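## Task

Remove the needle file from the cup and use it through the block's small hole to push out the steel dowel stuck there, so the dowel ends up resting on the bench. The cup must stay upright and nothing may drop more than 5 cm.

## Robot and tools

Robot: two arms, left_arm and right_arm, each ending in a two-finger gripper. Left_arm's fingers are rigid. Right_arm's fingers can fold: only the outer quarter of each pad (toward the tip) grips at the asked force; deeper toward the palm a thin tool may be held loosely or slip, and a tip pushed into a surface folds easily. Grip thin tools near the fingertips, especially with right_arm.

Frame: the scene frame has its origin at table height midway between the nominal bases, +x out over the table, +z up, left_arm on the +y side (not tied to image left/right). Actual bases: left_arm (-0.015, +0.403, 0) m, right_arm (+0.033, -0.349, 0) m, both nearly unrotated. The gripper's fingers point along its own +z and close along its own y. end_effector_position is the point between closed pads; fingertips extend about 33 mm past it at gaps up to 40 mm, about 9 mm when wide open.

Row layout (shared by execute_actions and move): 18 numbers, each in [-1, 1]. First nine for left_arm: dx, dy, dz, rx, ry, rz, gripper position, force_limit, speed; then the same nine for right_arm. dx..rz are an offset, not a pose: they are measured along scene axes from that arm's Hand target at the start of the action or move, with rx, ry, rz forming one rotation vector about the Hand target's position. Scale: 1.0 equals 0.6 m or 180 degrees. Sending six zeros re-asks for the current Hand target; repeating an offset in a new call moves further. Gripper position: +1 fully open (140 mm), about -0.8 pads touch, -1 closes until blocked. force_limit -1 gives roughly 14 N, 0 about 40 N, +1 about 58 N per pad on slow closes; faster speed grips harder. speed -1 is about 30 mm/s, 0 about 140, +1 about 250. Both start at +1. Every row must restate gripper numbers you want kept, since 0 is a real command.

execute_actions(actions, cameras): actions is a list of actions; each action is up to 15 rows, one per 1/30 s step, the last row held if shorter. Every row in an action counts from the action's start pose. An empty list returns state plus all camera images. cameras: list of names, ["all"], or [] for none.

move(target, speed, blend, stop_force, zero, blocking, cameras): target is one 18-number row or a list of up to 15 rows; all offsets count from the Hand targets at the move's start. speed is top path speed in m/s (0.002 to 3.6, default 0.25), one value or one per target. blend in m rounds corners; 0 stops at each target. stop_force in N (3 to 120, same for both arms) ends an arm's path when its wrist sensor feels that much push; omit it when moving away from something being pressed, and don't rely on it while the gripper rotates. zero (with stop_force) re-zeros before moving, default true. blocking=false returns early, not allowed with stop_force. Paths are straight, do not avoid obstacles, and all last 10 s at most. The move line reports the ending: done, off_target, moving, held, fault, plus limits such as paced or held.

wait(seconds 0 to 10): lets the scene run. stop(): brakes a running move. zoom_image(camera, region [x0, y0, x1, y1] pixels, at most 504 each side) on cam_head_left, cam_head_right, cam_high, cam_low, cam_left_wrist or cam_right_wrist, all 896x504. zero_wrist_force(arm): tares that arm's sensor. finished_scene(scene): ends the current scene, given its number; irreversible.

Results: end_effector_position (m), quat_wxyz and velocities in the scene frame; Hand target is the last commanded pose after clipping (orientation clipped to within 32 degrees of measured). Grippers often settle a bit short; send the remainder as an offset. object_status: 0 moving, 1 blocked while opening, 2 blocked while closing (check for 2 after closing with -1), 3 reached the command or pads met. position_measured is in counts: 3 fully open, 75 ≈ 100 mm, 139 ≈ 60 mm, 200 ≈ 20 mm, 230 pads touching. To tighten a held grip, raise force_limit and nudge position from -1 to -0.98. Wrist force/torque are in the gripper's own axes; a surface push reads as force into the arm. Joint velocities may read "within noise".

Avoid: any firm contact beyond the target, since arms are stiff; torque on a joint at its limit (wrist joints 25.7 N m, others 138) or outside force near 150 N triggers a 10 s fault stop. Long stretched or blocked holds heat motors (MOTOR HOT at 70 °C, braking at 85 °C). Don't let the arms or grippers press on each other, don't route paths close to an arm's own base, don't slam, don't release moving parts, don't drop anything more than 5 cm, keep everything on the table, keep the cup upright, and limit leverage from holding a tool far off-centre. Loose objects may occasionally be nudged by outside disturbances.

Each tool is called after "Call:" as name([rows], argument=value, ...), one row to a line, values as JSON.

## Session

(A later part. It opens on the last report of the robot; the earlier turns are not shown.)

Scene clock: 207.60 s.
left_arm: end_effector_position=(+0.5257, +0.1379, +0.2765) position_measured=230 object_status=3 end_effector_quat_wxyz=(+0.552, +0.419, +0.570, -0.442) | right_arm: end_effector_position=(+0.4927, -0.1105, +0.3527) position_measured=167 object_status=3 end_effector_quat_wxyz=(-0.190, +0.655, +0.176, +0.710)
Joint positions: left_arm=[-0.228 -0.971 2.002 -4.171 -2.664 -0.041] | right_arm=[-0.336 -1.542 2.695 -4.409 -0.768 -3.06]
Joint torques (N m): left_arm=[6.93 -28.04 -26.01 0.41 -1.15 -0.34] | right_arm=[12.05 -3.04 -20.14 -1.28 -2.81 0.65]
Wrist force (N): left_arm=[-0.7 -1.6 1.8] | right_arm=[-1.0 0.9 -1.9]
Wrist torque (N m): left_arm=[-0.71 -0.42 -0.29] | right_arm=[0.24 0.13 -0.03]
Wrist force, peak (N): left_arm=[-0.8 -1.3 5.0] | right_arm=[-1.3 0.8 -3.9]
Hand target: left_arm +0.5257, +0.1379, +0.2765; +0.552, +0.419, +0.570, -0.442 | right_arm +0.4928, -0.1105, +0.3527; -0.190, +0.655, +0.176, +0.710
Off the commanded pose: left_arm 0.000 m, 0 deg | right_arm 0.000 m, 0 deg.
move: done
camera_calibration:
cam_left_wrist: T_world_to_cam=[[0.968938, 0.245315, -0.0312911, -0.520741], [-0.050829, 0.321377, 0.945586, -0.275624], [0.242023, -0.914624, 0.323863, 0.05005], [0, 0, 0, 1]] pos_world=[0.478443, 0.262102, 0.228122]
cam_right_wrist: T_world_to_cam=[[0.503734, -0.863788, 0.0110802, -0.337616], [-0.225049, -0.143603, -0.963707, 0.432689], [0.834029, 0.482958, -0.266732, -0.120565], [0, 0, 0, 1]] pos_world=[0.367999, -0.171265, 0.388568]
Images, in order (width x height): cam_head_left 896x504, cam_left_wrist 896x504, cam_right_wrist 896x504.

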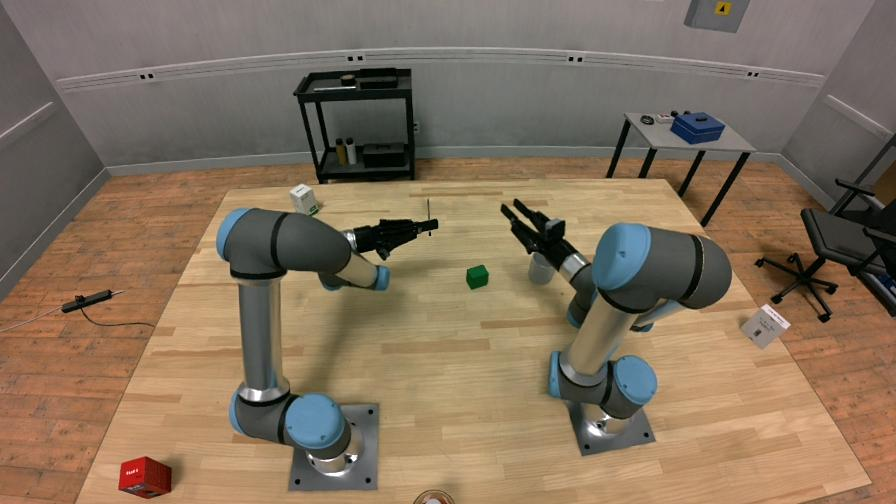

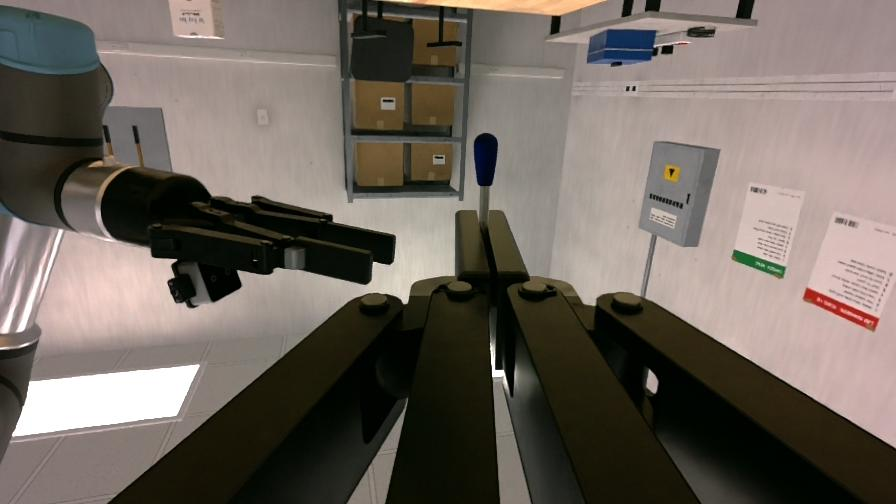

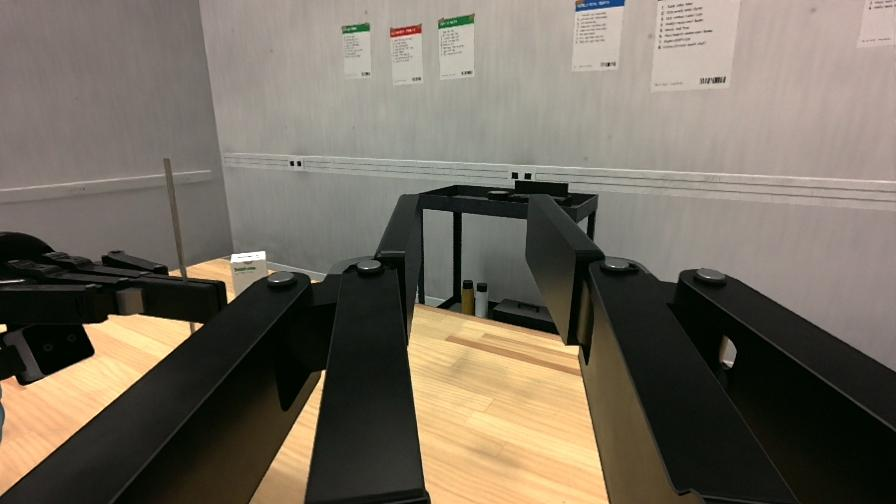

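Call:
move(target=[-0.1262, 0.1035, -0.1275, 0.481, 0.1363, 0.0071, -1, 1, -1, 0.062, 0.1342, -0.2378, -0.2759, 0.6052, -0.0374, 0.3, 1, 0.3], speed=0.35, cameras=["cam_left_wrist", "cam_right_wrist", "cam_head_left", "cam_low"])

Scene clock: 215.93 s.
left_arm: end_effector_position=(+0.4500, +0.2000, +0.2000) position_measured=230 object_status=3 end_effector_quat_wxyz=(+0.000, +0.580, +0.814, +0.000) | right_arm: end_effector_position=(+0.5300, -0.0299, +0.2100) position_measured=91 object_status=3 end_effector_quat_wxyz=(+0.036, +0.963, +0.161, -0.214)
Joint positions: left_arm=[-0.69 -1.559 1.755 -1.766 -1.571 0.562] | right_arm=[0.287 -1.015 0.989 -1.107 -1.567 -3.133]
Joint torques (N m): left_arm=[1 -29.37 -12.67 -2.11 0.7 0.72] | right_arm=[-8.65 -38.75 -34.73 0.84 -0.37 -1.62]
Wrist force (N): left_arm=[-0.1 0.1 1.0] | right_arm=[2.0 0.0 0.7]
Wrist torque (N m): left_arm=[-0.03 -0.03 -0.03] | right_arm=[0.07 -0.35 0.09]
Wrist force, peak (N): left_arm=[-0.7 -1.6 2.5] | right_arm=[4.1 -0.1 1.3]
Hand target: left_arm +0.4499, +0.2000, +0.2000; +0.000, +0.580, +0.814, +0.000 | right_arm +0.5300, -0.0300, +0.2100; +0.036, +0.963, +0.161, -0.214
Off the commanded pose: left_arm 0.000 m, 0 deg | right_arm 0.000 m, 0 deg.
move: done
camera_calibration:
cam_left_wrist: T_world_to_cam=[[0.948596, 0.316179, -0.0140478, -0.473515], [0.30346, -0.896037, 0.324083, -0.0187577], [0.0898807, -0.311687, -0.945924, 0.351859], [0, 0, 0, 1]] pos_world=[0.423241, 0.242577, 0.332259]
cam_right_wrist: T_world_to_cam=[[0.332502, -0.943064, -0.00847308, -0.192638], [-0.664217, -0.240546, 0.707781, 0.193951], [-0.669521, -0.229711, -0.706381, 0.639182], [0, 0, 0, 1]] pos_world=[0.620824, 0.0118114, 0.312599]
Images, in order (width x height): cam_head_left 896x504, cam_low 896x504, cam_left_wrist 896x504, cam_right_wrist 896x504.

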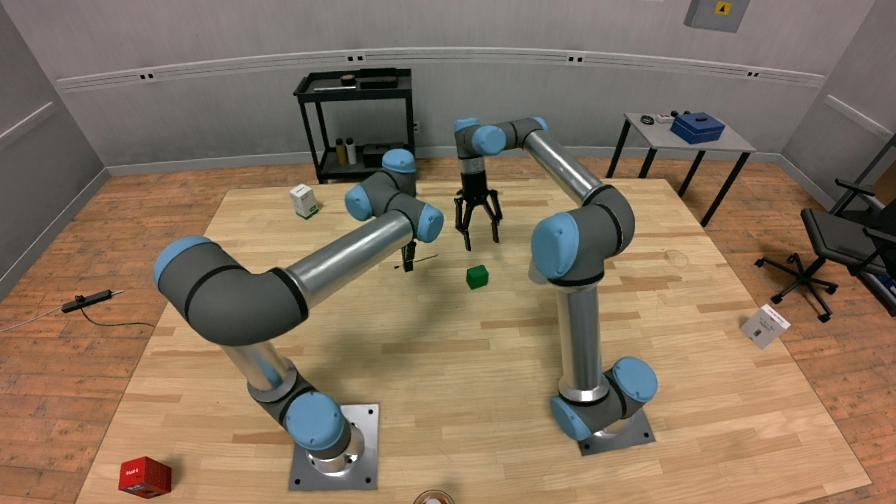

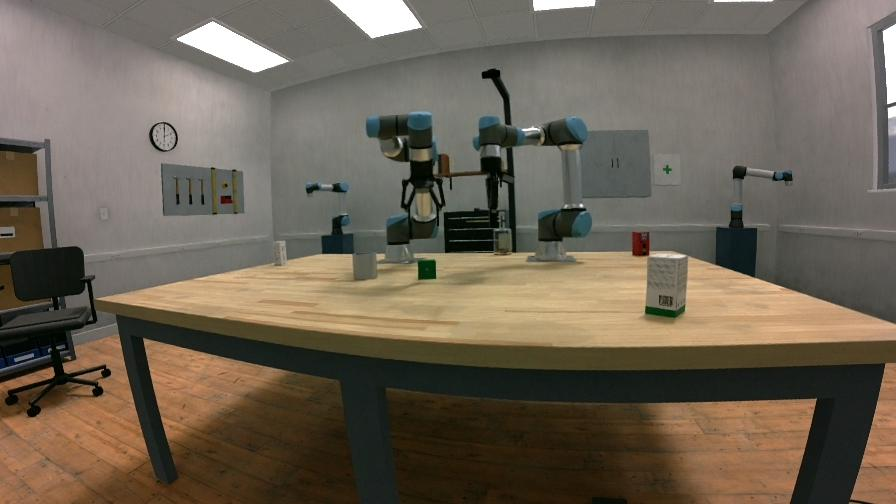

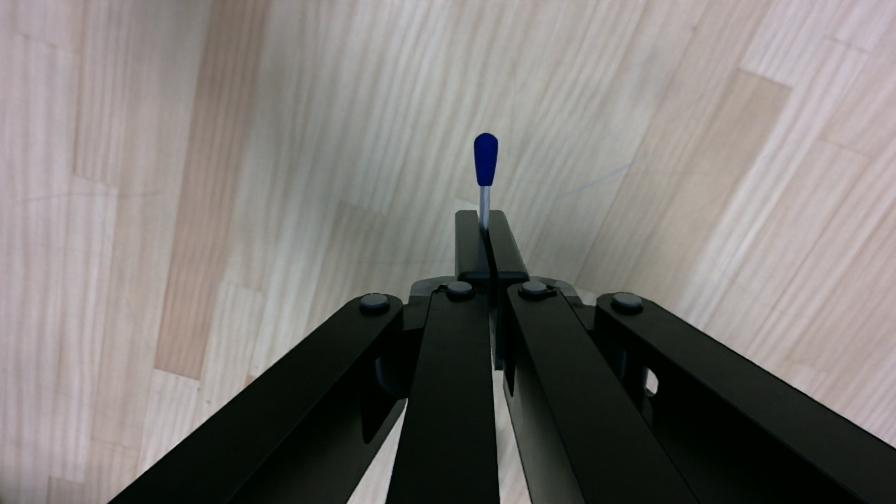

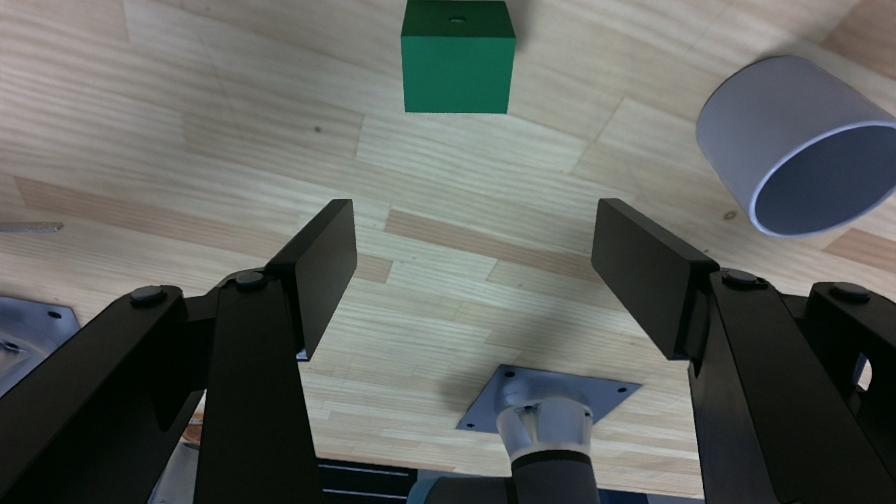

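Call:
move(target=[0, 0, 0, 0, 0, 0, -1, 1, -1, 0.0082, 0.0138, -0.145, 0, 0, 0, 0.3, 1, 0.3], speed=0.25, cameras=["cam_right_wrist"])

Scene clock: 221.67 s.
left_arm: end_effector_position=(+0.4499, +0.2000, +0.2000) position_measured=230 object_status=3 end_effector_quat_wxyz=(+0.000, +0.580, +0.814, +0.000) | right_arm: end_effector_position=(+0.5348, -0.0216, +0.1231) position_measured=91 object_status=3 end_effector_quat_wxyz=(+0.036, +0.963, +0.161, -0.214)
Joint positions: left_arm=[-0.69 -1.559 1.755 -1.766 -1.571 0.562] | right_arm=[0.296 -0.975 1.147 -1.306 -1.563 -3.125]
Joint torques (N m): left_arm=[-5.48 -30.16 -12.51 -1.55 1.32 -1.46] | right_arm=[-5.46 -49.25 -21.67 -1.95 1.1 -0.48]
Wrist force (N): left_arm=[-0.1 -0.3 1.0] | right_arm=[2.2 0.1 0.5]
Wrist torque (N m): left_arm=[-0.12 -0.02 -0.03] | right_arm=[0.11 -0.41 0.06]
Wrist force, peak (N): left_arm=[0.1 0.0 1.3] | right_arm=[4.0 -0.1 2.9]
Hand target: left_arm +0.4499, +0.2000, +0.2000; +0.000, +0.580, +0.814, +0.000 | right_arm +0.5349, -0.0217, +0.1230; +0.036, +0.963, +0.161, -0.214
Off the commanded pose: left_arm 0.000 m, 0 deg | right_arm 0.000 m, 0 deg.
move: done
camera_calibration:
cam_right_wrist: T_world_to_cam=[[0.332414, -0.943095, -0.00852282, -0.187109], [-0.663999, -0.240439, 0.708021, 0.260516], [-0.669781, -0.229697, -0.70614, 0.583094], [0, 0, 0, 1]] pos_world=[0.625725, 0.0201119, 0.2257]
Images, in order (width x height): cam_right_wrist 896x504.

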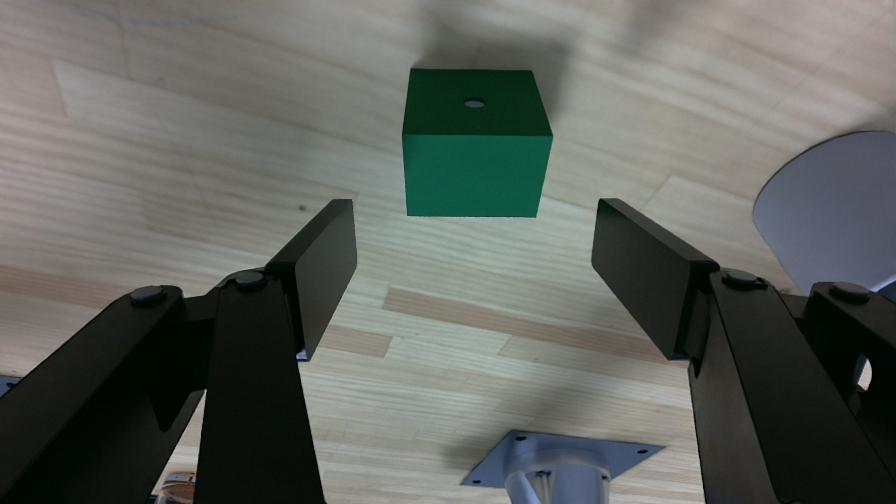

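Call:
move(target=[0, 0, 0, 0, 0, 0, -1, 1, -1, -0.0057, -0.0038, -0.0843, 0, 0, 0, 0.3, 1, 0.3], speed=0.12, stop_force=8, cameras=["cam_right_wrist", "cam_head_left", "cam_low"])

Scene clock: 227.80 s.
left_arm: end_effector_position=(+0.4499, +0.2000, +0.2000) position_measured=230 object_status=3 end_effector_quat_wxyz=(+0.000, +0.580, +0.814, +0.000) | right_arm: end_effector_position=(+0.5315, -0.0240, +0.0725) position_measured=91 object_status=3 end_effector_quat_wxyz=(+0.036, +0.963, +0.161, -0.214)
Joint positions: left_arm=[-0.69 -1.559 1.755 -1.766 -1.571 0.562] | right_arm=[0.294 -0.956 1.249 -1.427 -1.563 -3.126]
Joint torques (N m): left_arm=[-4.13 -30.54 -12.2 -2.91 1 -0.97] | right_arm=[-6.73 -55.38 -21.05 -3.78 -0.96 -0.48]
Wrist force (N): left_arm=[0.3 -0.1 0.9] | right_arm=[2.4 0.3 0.5]
Wrist torque (N m): left_arm=[-0.09 -0.09 -0.03] | right_arm=[0.14 -0.45 0.19]
Wrist force, peak (N): left_arm=[-0.2 -0.3 1.3] | right_arm=[3.1 0.3 2.2]
Hand target: left_arm +0.4499, +0.2000, +0.2000; +0.000, +0.580, +0.814, +0.000 | right_arm +0.5315, -0.0240, +0.0724; +0.036, +0.963, +0.161, -0.214
Off the commanded pose: left_arm 0.000 m, 0 deg | right_arm 0.000 m, 0 deg.
move: done
camera_calibration:
cam_right_wrist: T_world_to_cam=[[0.332414, -0.943095, -0.00852282, -0.188706], [-0.663999, -0.240439, 0.708021, 0.293574], [-0.669781, -0.229697, -0.70614, 0.544602], [0, 0, 0, 1]] pos_world=[0.622425, 0.0177119, 0.1751]
Images, in order (width x height): cam_head_left 896x504, cam_low 896x504, cam_right_wrist 896x504.

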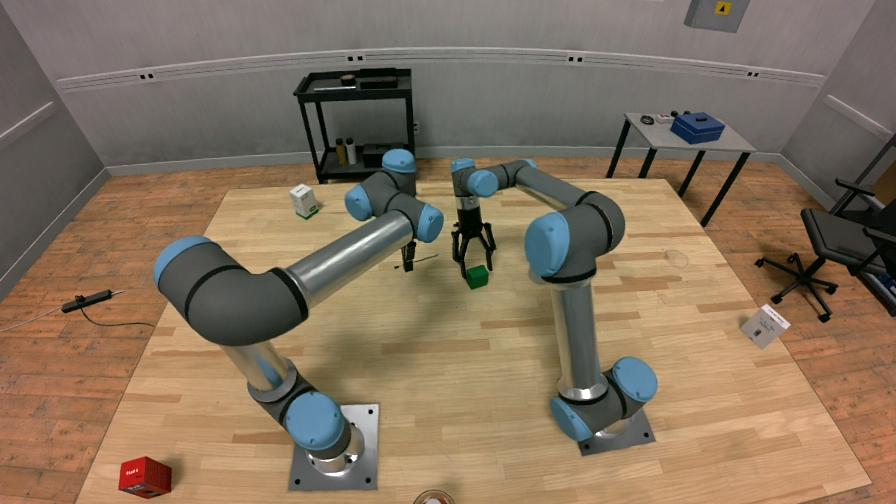

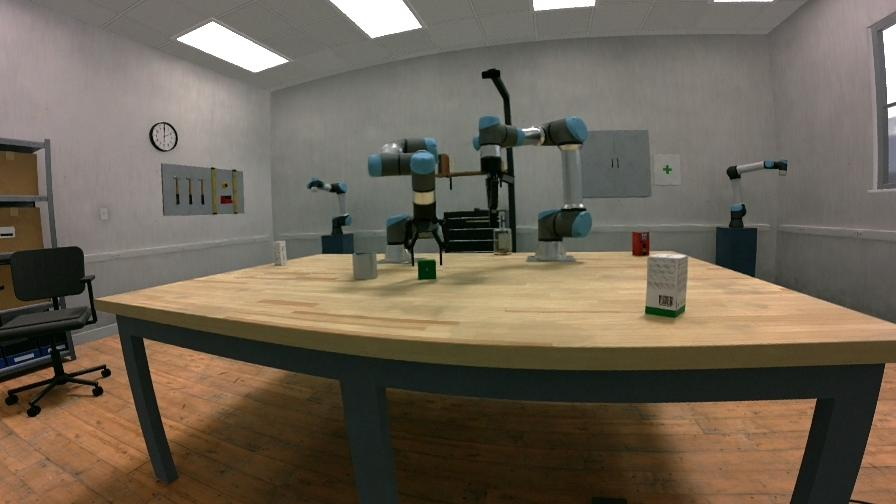

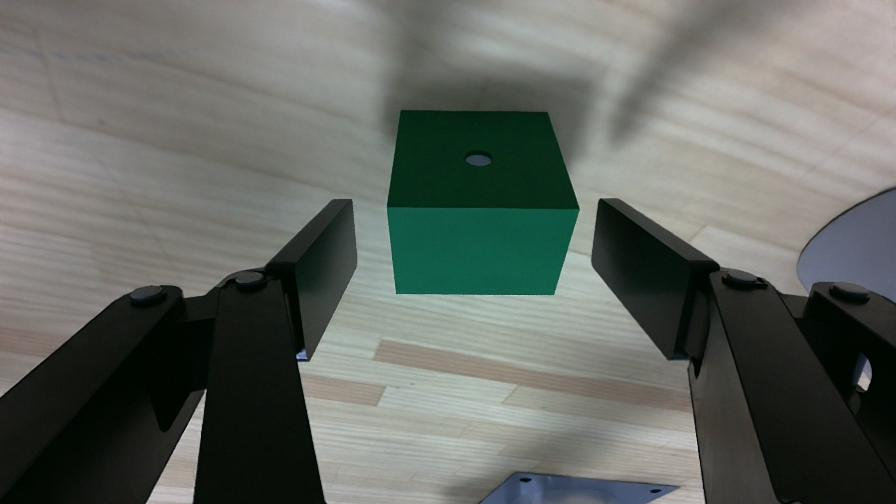

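Call:
move(target=[0, 0, 0, 0, 0, 0, -1, 1, -1, 0.0, -0.0018, 0, 0, 0, 0, 0.3, 1, 0.3], speed=0.1)

Call:
execute_actions([
  [[0, 0, 0, 0, 0, 0, -1, 1, -1, 0, 0, 0, 0, 0, 0, -1, 1, -1]],
  [[0, 0, 0, 0, 0, 0, -1, 1, -1, 0, 0, 0, 0, 0, 0, -1, 1, -1]],
  [[0, 0, 0, 0, 0, 0, -1, 1, -1, 0, 0, 0, 0, 0, 0, -1, 1, -1]],
], cameras=["cam_right_wrist"])

Scene clock: 240.50 s.
left_arm: end_effector_position=(+0.4499, +0.2000, +0.2000) position_measured=230 object_status=3 end_effector_quat_wxyz=(+0.000, +0.580, +0.814, +0.000) | right_arm: end_effector_position=(+0.5314, -0.0251, +0.0724) position_measured=91 object_status=3 end_effector_quat_wxyz=(+0.036, +0.963, +0.161, -0.214)
Joint positions: left_arm=[-0.69 -1.559 1.755 -1.766 -1.571 0.562] | right_arm=[0.293 -0.957 1.251 -1.427 -1.564 -3.128]
Joint torques (N m): left_arm=[-3.28 -31.08 -12.32 -3.76 0.98 -0.82] | right_arm=[-11.85 -53.26 -19.14 -3.64 -2.54 -1.52]
Wrist force (N): left_arm=[0.1 0.1 1.0] | right_arm=[2.1 0.3 0.3]
Wrist torque (N m): left_arm=[-0.03 -0.05 -0.03] | right_arm=[0.14 -0.38 0.20]
Wrist force, peak (N): left_arm=[-0.2 -0.3 1.2] | right_arm=[2.6 0.4 0.4]
Hand target: left_arm +0.4499, +0.2000, +0.2000; +0.000, +0.580, +0.814, +0.000 | right_arm +0.5315, -0.0251, +0.0724; +0.036, +0.963, +0.161, -0.214
Off the commanded pose: left_arm 0.000 m, 0 deg | right_arm 0.000 m, 0 deg.
move: done

Scene clock: 242.20 s.
left_arm: end_effector_position=(+0.4499, +0.2000, +0.2000) position_measured=230 object_status=3 end_effector_quat_wxyz=(+0.000, +0.580, +0.814, +0.000) | right_arm: end_effector_position=(+0.5315, -0.0251, +0.0725) position_measured=140 object_status=0 end_effector_quat_wxyz=(+0.036, +0.963, +0.161, -0.214)
Joint positions: left_arm=[-0.69 -1.559 1.755 -1.766 -1.571 0.562] | right_arm=[0.293 -0.957 1.251 -1.427 -1.564 -3.128]
Joint torques (N m): left_arm=[-4.27 -30.38 -12.99 -3.6 0.71 -0.49] | right_arm=[-12.49 -43.91 -26.08 -2.23 -2.42 1.03]
Wrist force (N): left_arm=[0.0 0.3 0.8] | right_arm=[-1.7 -3.0 -16.3]
Wrist torque (N m): left_arm=[0.01 -0.05 -0.03] | right_arm=[0.86 -0.50 0.09]
Wrist force, peak (N): left_arm=[-0.1 -0.1 1.4] | right_arm=[-1.6 -3.1 -16.4]
Hand target: left_arm +0.4499, +0.2000, +0.2000; +0.000, +0.580, +0.814, +0.000 | right_arm +0.5315, -0.0251, +0.0724; +0.036, +0.963, +0.161, -0.214
Off the commanded pose: left_arm 0.000 m, 0 deg | right_arm 0.000 m, 0 deg.
Step readings (end_effector_position of left_arm | right_arm):
0: (+0.4499, +0.2000, +0.2000) | (+0.5314, -0.0251, +0.0724)
1: (+0.4499, +0.2000, +0.2000) | (+0.5314, -0.0251, +0.0724)
2: (+0.4499, +0.2000, +0.2000) | (+0.5314, -0.0251, +0.0724)
4: (+0.4499, +0.2000, +0.2000) | (+0.5314, -0.0251, +0.0724)
8: (+0.4499, +0.2000, +0.2000) | (+0.5315, -0.0251, +0.0724)
15: (+0.4499, +0.2000, +0.2000) | (+0.5315, -0.0251, +0.0724)
16: (+0.4499, +0.2000, +0.2000) | (+0.5315, -0.0251, +0.0724)
17: (+0.4499, +0.2000, +0.2000) | (+0.5315, -0.0251, +0.0724)
19: (+0.4499, +0.2000, +0.2000) | (+0.5315, -0.0251, +0.0724)
23: (+0.4499, +0.2000, +0.2000) | (+0.5315, -0.0251, +0.0724)
30: (+0.4499, +0.2000, +0.2000) | (+0.5315, -0.0251, +0.0724)
31: (+0.4499, +0.2000, +0.2000) | (+0.5315, -0.0251, +0.0724)
32: (+0.4499, +0.2000, +0.2000) | (+0.5315, -0.0251, +0.0724)
34: (+0.4499, +0.2000, +0.2000) | (+0.5315, -0.0251, +0.0724)
38: (+0.4499, +0.2000, +0.2000) | (+0.5315, -0.0251, +0.0724)
45: (+0.4499, +0.2000, +0.2000) | (+0.5315, -0.0251, +0.0725)
camera_calibration:
cam_right_wrist: T_world_to_cam=[[0.332352, -0.943117, -0.00854171, -0.189607], [-0.664118, -0.240445, 0.707908, 0.293427], [-0.669693, -0.229602, -0.706253, 0.544335], [0, 0, 0, 1]] pos_world=[0.622424, 0.0167118, 0.1751]
Images, in order (width x height): cam_right_wrist 896x504.

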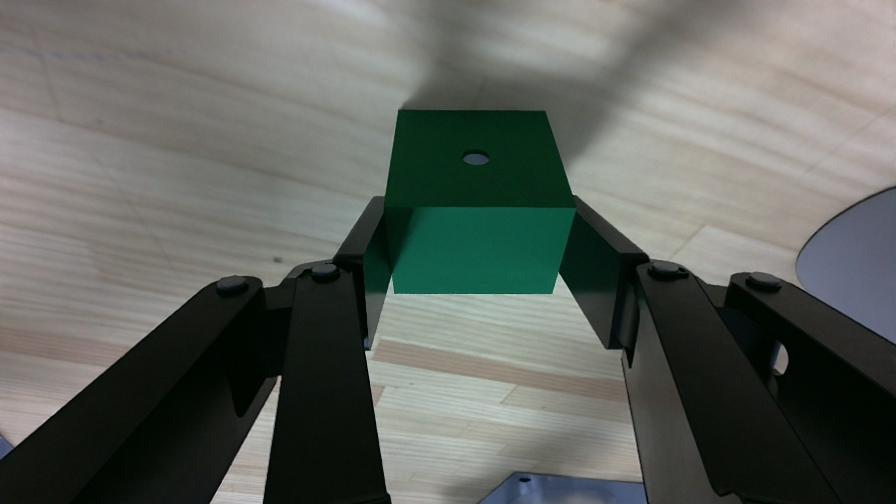

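Call:
wait(seconds=0.8, cameras=["cam_right_wrist"])

Call:
zoom_image(camera="cam_right_wrist", region=[330, 80, 680, 400])

Scene clock: 245.63 s.
left_arm: end_effector_position=(+0.4499, +0.2000, +0.2000) position_measured=230 object_status=3 end_effector_quat_wxyz=(+0.000, +0.580, +0.814, +0.000) | right_arm: end_effector_position=(+0.5315, -0.0251, +0.0724) position_measured=140 object_status=2 end_effector_quat_wxyz=(+0.036, +0.963, +0.161, -0.214)
Joint positions: left_arm=[-0.69 -1.559 1.755 -1.766 -1.571 0.562] | right_arm=[0.293 -0.957 1.251 -1.427 -1.564 -3.128]
Joint torques (N m): left_arm=[-5.01 -31.31 -13.05 -3.4 0.49 -0.15] | right_arm=[-9.21 -36.21 -10.17 0.97 -2.22 1.01]
Wrist force (N): left_arm=[0.1 0.1 1.1] | right_arm=[-1.6 -2.9 -16.2]
Wrist torque (N m): left_arm=[-0.02 -0.06 -0.03] | right_arm=[0.87 -0.51 0.10]
Wrist force, peak (N): left_arm=[0.2 0.1 1.3] | right_arm=[-1.6 -2.9 -16.5]
Hand target: left_arm +0.4499, +0.2000, +0.2000; +0.000, +0.580, +0.814, +0.000 | right_arm +0.5315, -0.0251, +0.0724; +0.036, +0.963, +0.161, -0.214
Tool commands: left_gripper/position=-1.0 left_gripper/force_limit=+1.0 left_gripper/speed=-1.0 right_gripper/position=-1.0 right_gripper/force_limit=+1.0 right_gripper/speed=-1.0
Off the commanded pose: left_arm 0.000 m, 0 deg | right_arm 0.000 m, 0 deg.
wait: 0.80 s; at rest from the start
camera_calibration:
cam_right_wrist: T_world_to_cam=[[0.332373, -0.943109, -0.00856516, -0.189617], [-0.664107, -0.240476, 0.707908, 0.293492], [-0.669694, -0.229601, -0.706253, 0.544265], [0, 0, 0, 1]] pos_world=[0.622424, 0.0167116, 0.175]
Images, in order (width x height): cam_right_wrist 896x504.

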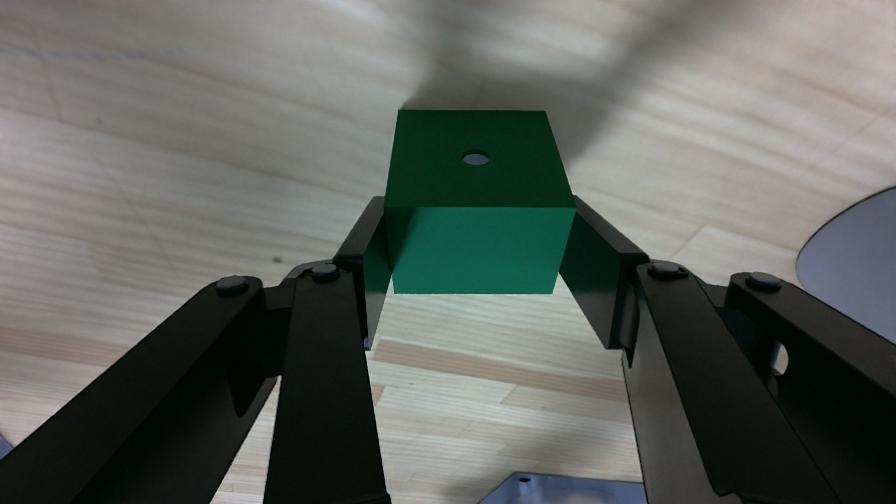

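Scaled by 1.440 from the camera's 896x504 image, which has a finer 1280x720 frame.

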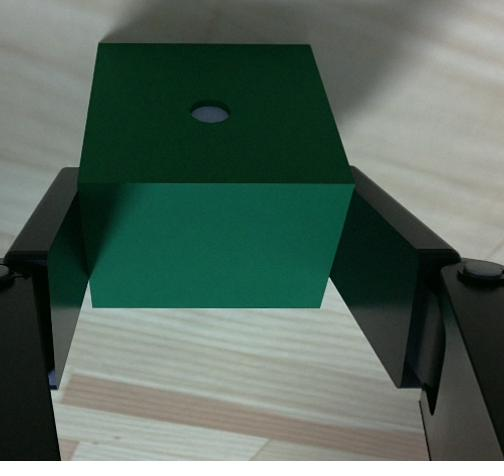

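Call:
move([
  [0, 0, 0, 0, 0, 0, -1, 1, -1, 0, 0, 0.0058, 0, 0, 0, -1, 1, -1],
], speed=0.03, cameras=["cam_right_wrist"])

Scene clock: 249.30 s.
left_arm: end_effector_position=(+0.4499, +0.2000, +0.2000) position_measured=230 object_status=3 end_effector_quat_wxyz=(+0.000, +0.580, +0.814, +0.000) | right_arm: end_effector_position=(+0.5315, -0.0251, +0.0760) position_measured=140 object_status=2 end_effector_quat_wxyz=(+0.036, +0.963, +0.161, -0.214)
Joint positions: left_arm=[-0.69 -1.559 1.755 -1.766 -1.571 0.562] | right_arm=[0.293 -0.96 1.246 -1.42 -1.564 -3.128]
Joint torques (N m): left_arm=[-3.44 -30.23 -12.57 -3.79 0.17 0.18] | right_arm=[-8.56 -53.02 -29.69 -0.37 -1.94 0.93]
Wrist force (N): left_arm=[0.1 0.0 1.1] | right_arm=[4.7 0.1 5.0]
Wrist torque (N m): left_arm=[-0.05 -0.06 -0.03] | right_arm=[0.11 -0.47 0.20]
Wrist force, peak (N): left_arm=[0.2 0.0 1.3] | right_arm=[-0.8 -3.1 -17.0]
Hand target: left_arm +0.4499, +0.2000, +0.2000; +0.000, +0.580, +0.814, +0.000 | right_arm +0.5315, -0.0251, +0.0759; +0.036, +0.963, +0.161, -0.214
Off the commanded pose: left_arm 0.000 m, 0 deg | right_arm 0.000 m, 0 deg.
move: done
camera_calibration:
cam_right_wrist: T_world_to_cam=[[0.33235, -0.943117, -0.00858874, -0.189568], [-0.664016, -0.240444, 0.708004, 0.290868], [-0.669796, -0.229602, -0.706156, 0.546854], [0, 0, 0, 1]] pos_world=[0.622425, 0.0167118, 0.1786]
Images, in order (width x height): cam_right_wrist 896x504.

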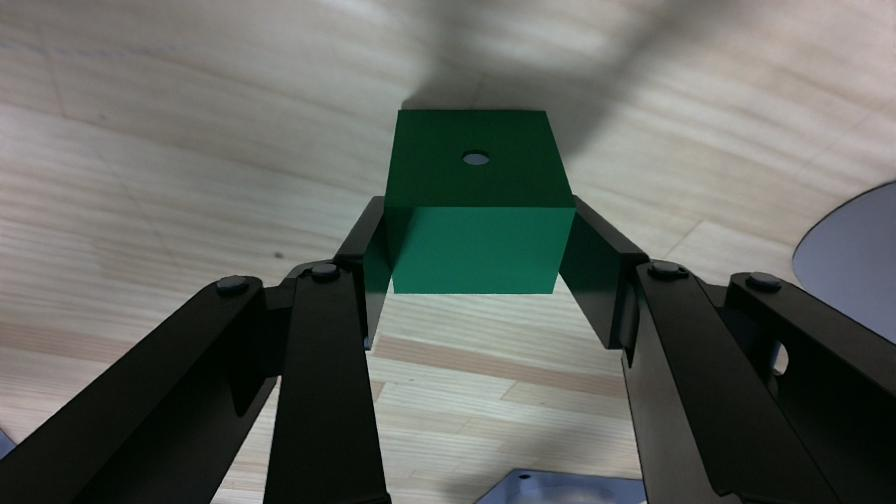

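Call:
move(target=[0, 0, 0, 0, 0, 0, -1, 1, -1, 0, 0, 0.002, 0, 0, -0.5, -1, 1, -1], speed=0.3, cameras=["cam_right_wrist", "cam_head_left", "cam_low", "cam_high"])

Scene clock: 255.23 s.
left_arm: end_effector_position=(+0.4499, +0.2000, +0.2000) position_measured=230 object_status=3 end_effector_quat_wxyz=(+0.000, +0.580, +0.814, +0.000) | right_arm: end_effector_position=(+0.5315, -0.0251, +0.0771) position_measured=140 object_status=2 end_effector_quat_wxyz=(-0.126, +0.795, -0.567, -0.176)
Joint positions: left_arm=[-0.69 -1.559 1.755 -1.766 -1.571 0.562] | right_arm=[0.066 -1.274 1.809 -2.009 -1.144 -1.804]
Joint torques (N m): left_arm=[-1.46 -29.02 -12.11 -3.74 -0.17 0.73] | right_arm=[12.47 -29.4 -29.08 -2.37 -0.95 1.42]
Wrist force (N): left_arm=[0.1 0.0 0.9] | right_arm=[4.7 1.2 5.4]
Wrist torque (N m): left_arm=[-0.05 -0.06 -0.03] | right_arm=[0.32 -0.46 0.15]
Wrist force, peak (N): left_arm=[0.0 0.0 1.3] | right_arm=[4.9 1.1 5.9]
Hand target: left_arm +0.4499, +0.2000, +0.2000; +0.000, +0.580, +0.814, +0.000 | right_arm +0.5315, -0.0251, +0.0771; -0.126, +0.795, -0.567, -0.176
Off the commanded pose: left_arm 0.000 m, 0 deg | right_arm 0.000 m, 0 deg.
move: done
camera_calibration:
cam_right_wrist: T_world_to_cam=[[-0.943117, -0.33235, -0.00858874, 0.503589], [-0.240444, 0.664016, 0.708004, 0.0875681], [-0.229602, 0.669796, -0.706156, 0.336291], [0, 0, 0, 1]] pos_world=[0.573212, -0.116025, 0.1798]
Images, in order (width x height): cam_head_left 896x504, cam_high 896x504, cam_low 896x504, cam_right_wrist 896x504.

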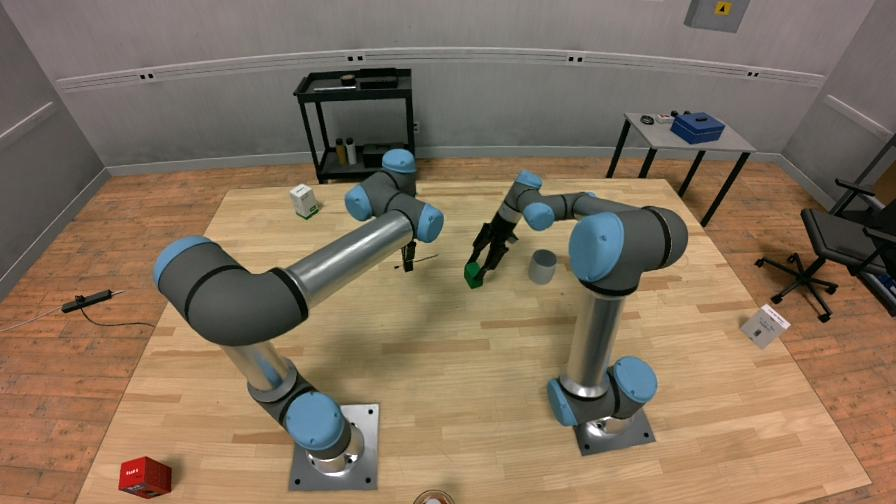

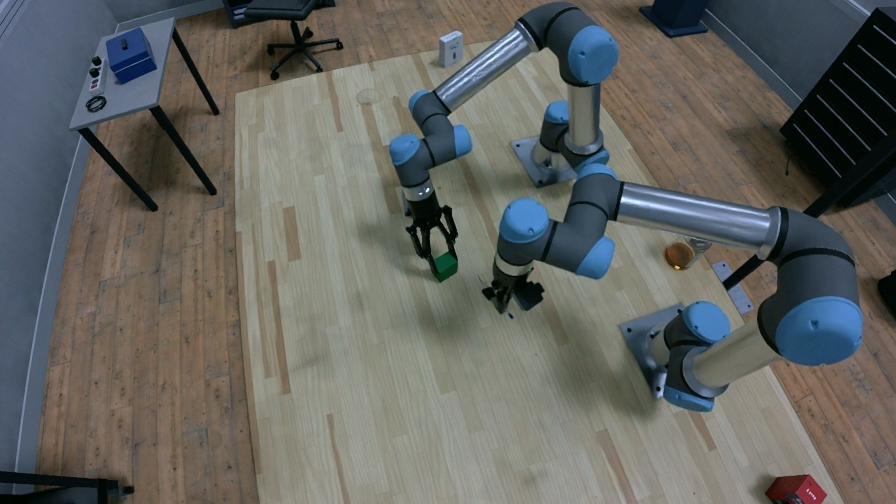

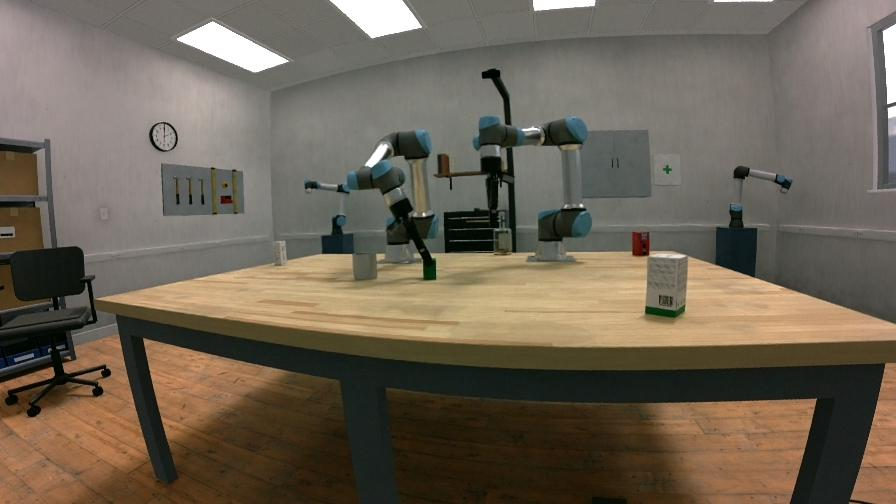

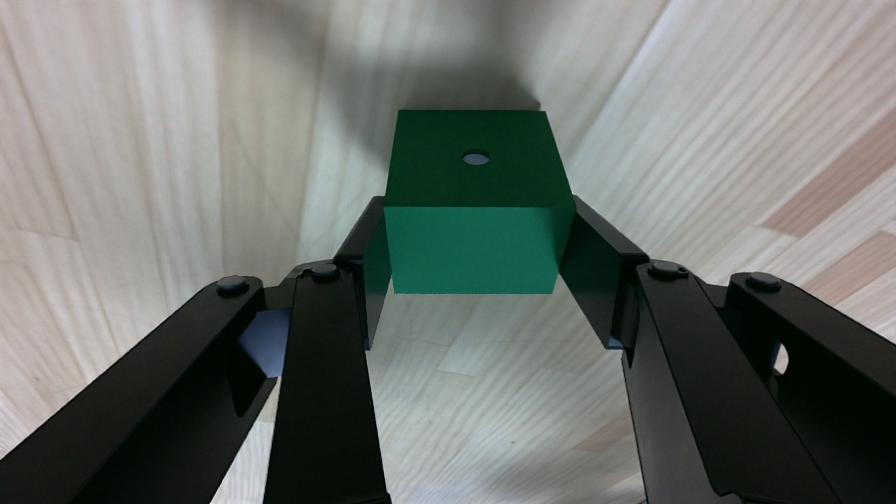

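Call:
move(target=[0, 0, 0, 0, 0, 0, -1, 1, -1, 0, 0, -0.011, 0, 0, 0, -1, 1, -1], speed=0.015, stop_force=10)

Call:
move(target=[-0.0215, -0.1883, -0.1775, -0.1838, -0.0633, 0, -1, 1, -1, 0, 0, 0, 0, 0, 0, -1, 1, -1], speed=0.25, cameras=["cam_left_wrist", "cam_head_left"])

Scene clock: 278.37 s.
left_arm: end_effector_position=(+0.4499, +0.2000, +0.2000) position_measured=230 object_status=3 end_effector_quat_wxyz=(+0.000, +0.580, +0.814, +0.000) | right_arm: end_effector_position=(+0.5314, -0.0251, +0.0731) position_measured=140 object_status=2 end_effector_quat_wxyz=(-0.126, +0.795, -0.567, -0.176)
Joint positions: left_arm=[-0.69 -1.559 1.755 -1.766 -1.571 0.562] | right_arm=[0.066 -1.268 1.814 -2.019 -1.144 -1.803]
Joint torques (N m): left_arm=[-1.32 -30.04 -12.23 -3.65 0.05 1.41] | right_arm=[11.24 -43.23 -33.8 -1.09 -0.85 2.03]
Wrist force (N): left_arm=[-0.1 0.0 1.2] | right_arm=[3.8 0.0 4.2]
Wrist torque (N m): left_arm=[-0.07 -0.02 -0.03] | right_arm=[0.13 -0.52 0.12]
Wrist force, peak (N): left_arm=[-0.2 -0.3 1.2] | right_arm=[-1.3 11.5 -27.3]
Hand target: left_arm +0.4499, +0.2000, +0.2000; +0.000, +0.580, +0.814, +0.000 | right_arm +0.5315, -0.0251, +0.0731; -0.126, +0.795, -0.567, -0.176 (not the last commanded pose)
Off the commanded pose: left_arm 0.000 m, 0 deg | right_arm 0.003 m, 0 deg.
move: contact (right_arm)

Scene clock: 280.13 s.
left_arm: end_effector_position=(+0.4370, +0.0871, +0.0935) position_measured=230 object_status=3 end_effector_quat_wxyz=(+0.245, +0.554, +0.777, -0.175) | right_arm: end_effector_position=(+0.5315, -0.0251, +0.0731) position_measured=140 object_status=2 end_effector_quat_wxyz=(-0.126, +0.795, -0.567, -0.176)
Joint positions: left_arm=[-0.692 -1.463 2.285 -2.928 -1.88 0.474] | right_arm=[0.066 -1.268 1.814 -2.019 -1.144 -1.803]
Joint torques (N m): left_arm=[7.3 -17 -25.97 -5.46 -1.04 1.13] | right_arm=[7.57 -42.38 -34.22 -4.8 -0.74 1.94]
Wrist force (N): left_arm=[-0.4 -0.9 1.7] | right_arm=[4.0 0.1 4.3]
Wrist torque (N m): left_arm=[-0.36 -0.12 -0.13] | right_arm=[0.13 -0.54 0.12]
Wrist force, peak (N): left_arm=[0.3 -1.5 3.3] | right_arm=[4.3 0.0 4.5]
Hand target: left_arm +0.4370, +0.0871, +0.0935; +0.245, +0.554, +0.777, -0.175 | right_arm +0.5315, -0.0251, +0.0731; -0.126, +0.795, -0.567, -0.176
Off the commanded pose: left_arm 0.000 m, 0 deg | right_arm 0.000 m, 0 deg.
move: done
camera_calibration:
cam_left_wrist: T_world_to_cam=[[0.950639, 0.310246, -0.00576078, -0.428189], [0.187283, -0.558862, 0.807836, -0.105293], [0.247408, -0.769039, -0.589379, 0.154698], [0, 0, 0, 1]] pos_world=[0.388499, 0.192969, 0.173769]
Images, in order (width x height): cam_head_left 896x504, cam_left_wrist 896x504.

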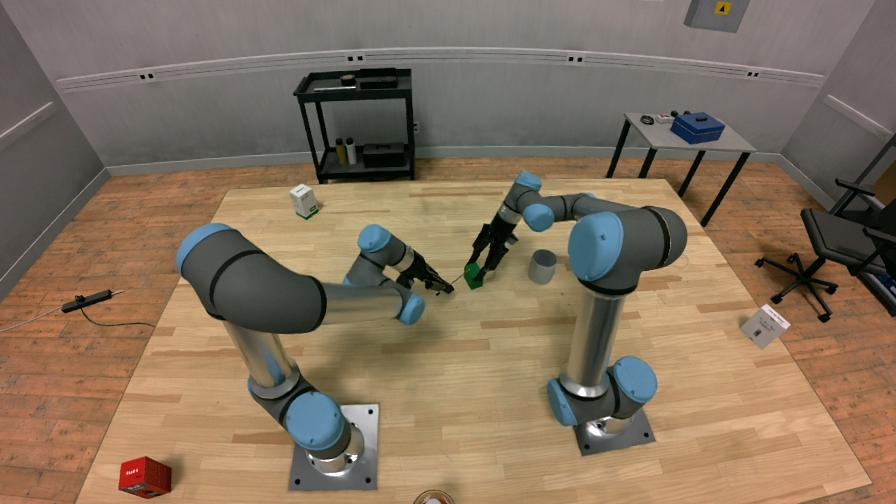

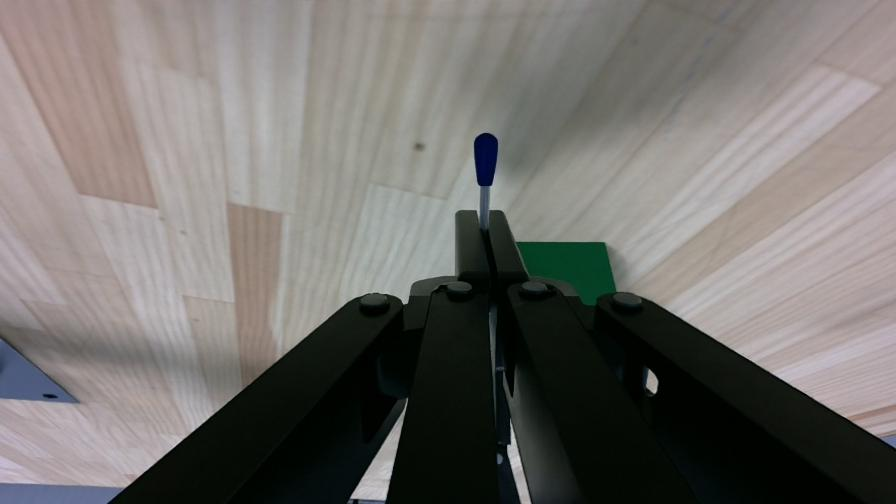

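Call:
move(target=[-0.0394, -0.0136, 0.0833, 0, 0, 0, -1, 1, -1, 0, 0, 0, 0, 0, 0, -1, 1, -1], speed=0.2, cameras=["cam_left_wrist", "cam_head_left"])

Call:
zoom_image(camera="cam_left_wrist", region=[440, 100, 740, 320])

Scene clock: 283.93 s.
left_arm: end_effector_position=(+0.4135, +0.0788, +0.1436) position_measured=230 object_status=3 end_effector_quat_wxyz=(+0.245, +0.554, +0.777, -0.175) | right_arm: end_effector_position=(+0.5315, -0.0251, +0.0731) position_measured=140 object_status=2 end_effector_quat_wxyz=(-0.126, +0.795, -0.567, -0.176)
Joint positions: left_arm=[-0.748 -1.608 2.27 -2.782 -1.851 0.424] | right_arm=[0.066 -1.268 1.814 -2.019 -1.144 -1.803]
Joint torques (N m): left_arm=[2.33 -23.82 -10.87 -3.6 -2.08 1.43] | right_arm=[1.87 -43.32 -34.02 -4.75 -0.57 1.93]
Wrist force (N): left_arm=[-0.6 -1.5 1.8] | right_arm=[4.0 0.0 4.5]
Wrist torque (N m): left_arm=[-0.51 -0.12 -0.16] | right_arm=[0.11 -0.54 0.12]
Wrist force, peak (N): left_arm=[0.4 0.2 3.3] | right_arm=[4.2 0.2 4.7]
Hand target: left_arm +0.4134, +0.0789, +0.1435; +0.245, +0.554, +0.777, -0.175 | right_arm +0.5315, -0.0251, +0.0731; -0.126, +0.795, -0.567, -0.176
Off the commanded pose: left_arm 0.000 m, 0 deg | right_arm 0.000 m, 0 deg.
move: done
camera_calibration:
cam_left_wrist: T_world_to_cam=[[0.950629, 0.310276, -0.00569629, -0.402907], [0.187213, -0.558753, 0.807927, -0.145919], [0.247498, -0.769106, -0.589254, 0.183575], [0, 0, 0, 1]] pos_world=[0.364899, 0.184669, 0.223769]
Images, in order (width x height): cam_head_left 896x504, cam_left_wrist 896x504.

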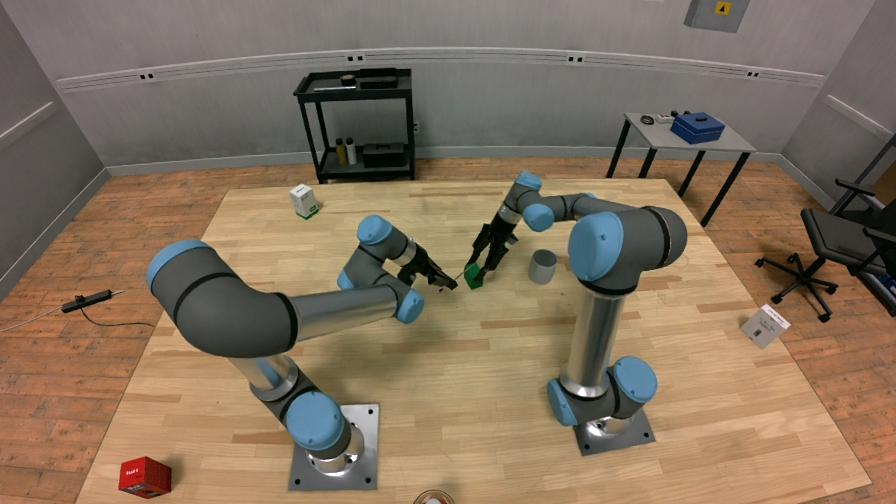

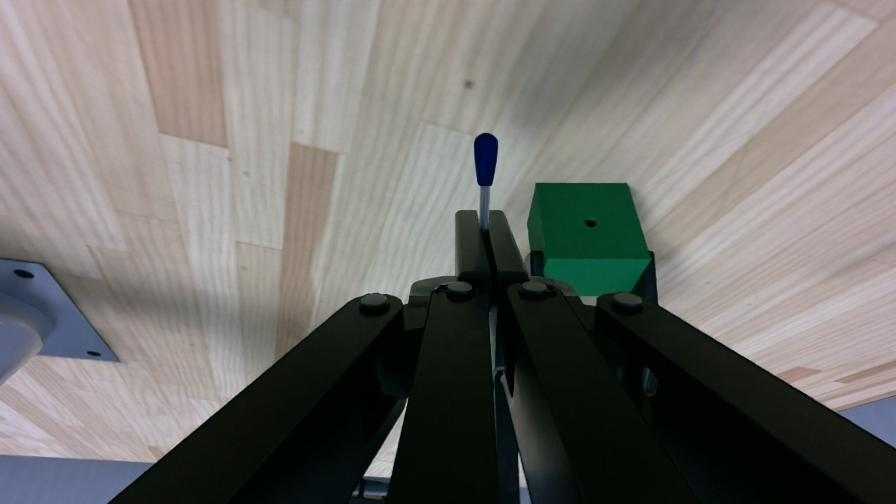

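Scaled by 1.680 from the camera's 896x504 image, which has a finer 1280x720 frame.

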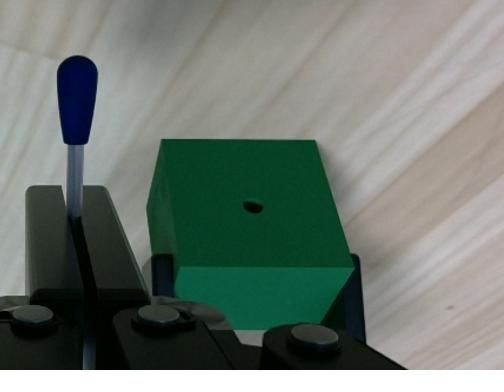

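Call:
move(target=[0.2364, 0.0814, 0, 0, 0, 0, -1, 1, -1, 0, 0, 0, 0, 0, 0, -1, 1, -1], speed=0.25, cameras=["cam_left_wrist"])

Call:
zoom_image(camera="cam_left_wrist", region=[240, 100, 540, 320])

Scene clock: 304.83 s.
left_arm: end_effector_position=(+0.5552, +0.1277, +0.1435) position_measured=230 object_status=3 end_effector_quat_wxyz=(+0.245, +0.554, +0.777, -0.175) | right_arm: end_effector_position=(+0.5315, -0.0251, +0.0731) position_measured=140 object_status=2 end_effector_quat_wxyz=(-0.126, +0.795, -0.567, -0.176)
Joint positions: left_arm=[-0.475 -1.348 1.953 -2.638 -1.984 0.677] | right_arm=[0.066 -1.268 1.814 -2.019 -1.144 -1.803]
Joint torques (N m): left_arm=[6.22 -23.64 -25.99 -4.34 0.7 0.68] | right_arm=[-3.89 -43.74 -34.13 -4.83 -0.52 1.88]
Wrist force (N): left_arm=[-0.5 -0.9 1.6] | right_arm=[4.2 0.1 4.2]
Wrist torque (N m): left_arm=[-0.32 -0.07 -0.08] | right_arm=[0.13 -0.57 0.12]
Wrist force, peak (N): left_arm=[-1.2 -3.9 1.9] | right_arm=[4.1 0.1 4.8]
Hand target: left_arm +0.5552, +0.1277, +0.1435; +0.245, +0.554, +0.777, -0.175 | right_arm +0.5315, -0.0251, +0.0731; -0.126, +0.795, -0.567, -0.176
Off the commanded pose: left_arm 0.000 m, 0 deg | right_arm 0.000 m, 0 deg.
move: done
camera_calibration:
cam_left_wrist: T_world_to_cam=[[0.950615, 0.310316, -0.00586252, -0.55275], [0.187402, -0.558822, 0.807835, -0.145183], [0.247408, -0.769039, -0.589379, 0.186171], [0, 0, 0, 1]] pos_world=[0.5066, 0.233569, 0.223769]
Images, in order (width x height): cam_left_wrist 896x504.

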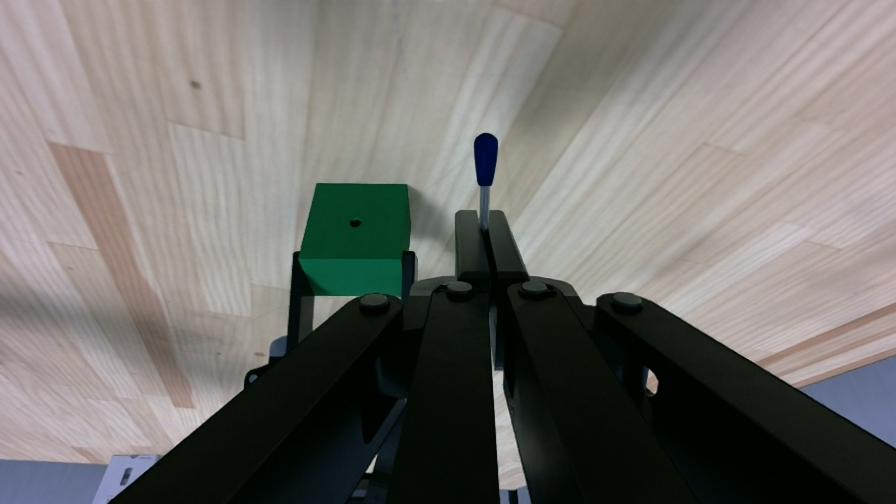

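Scaled by 1.680 from the camera's 896x504 image, which has a finer 1280x720 frame.

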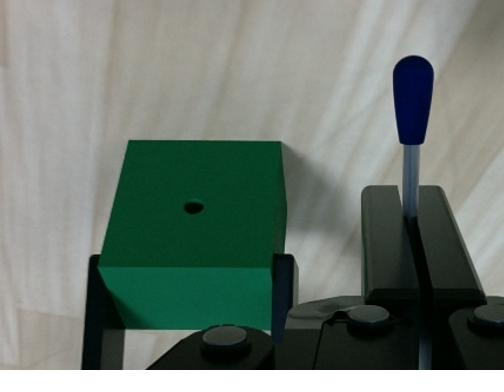

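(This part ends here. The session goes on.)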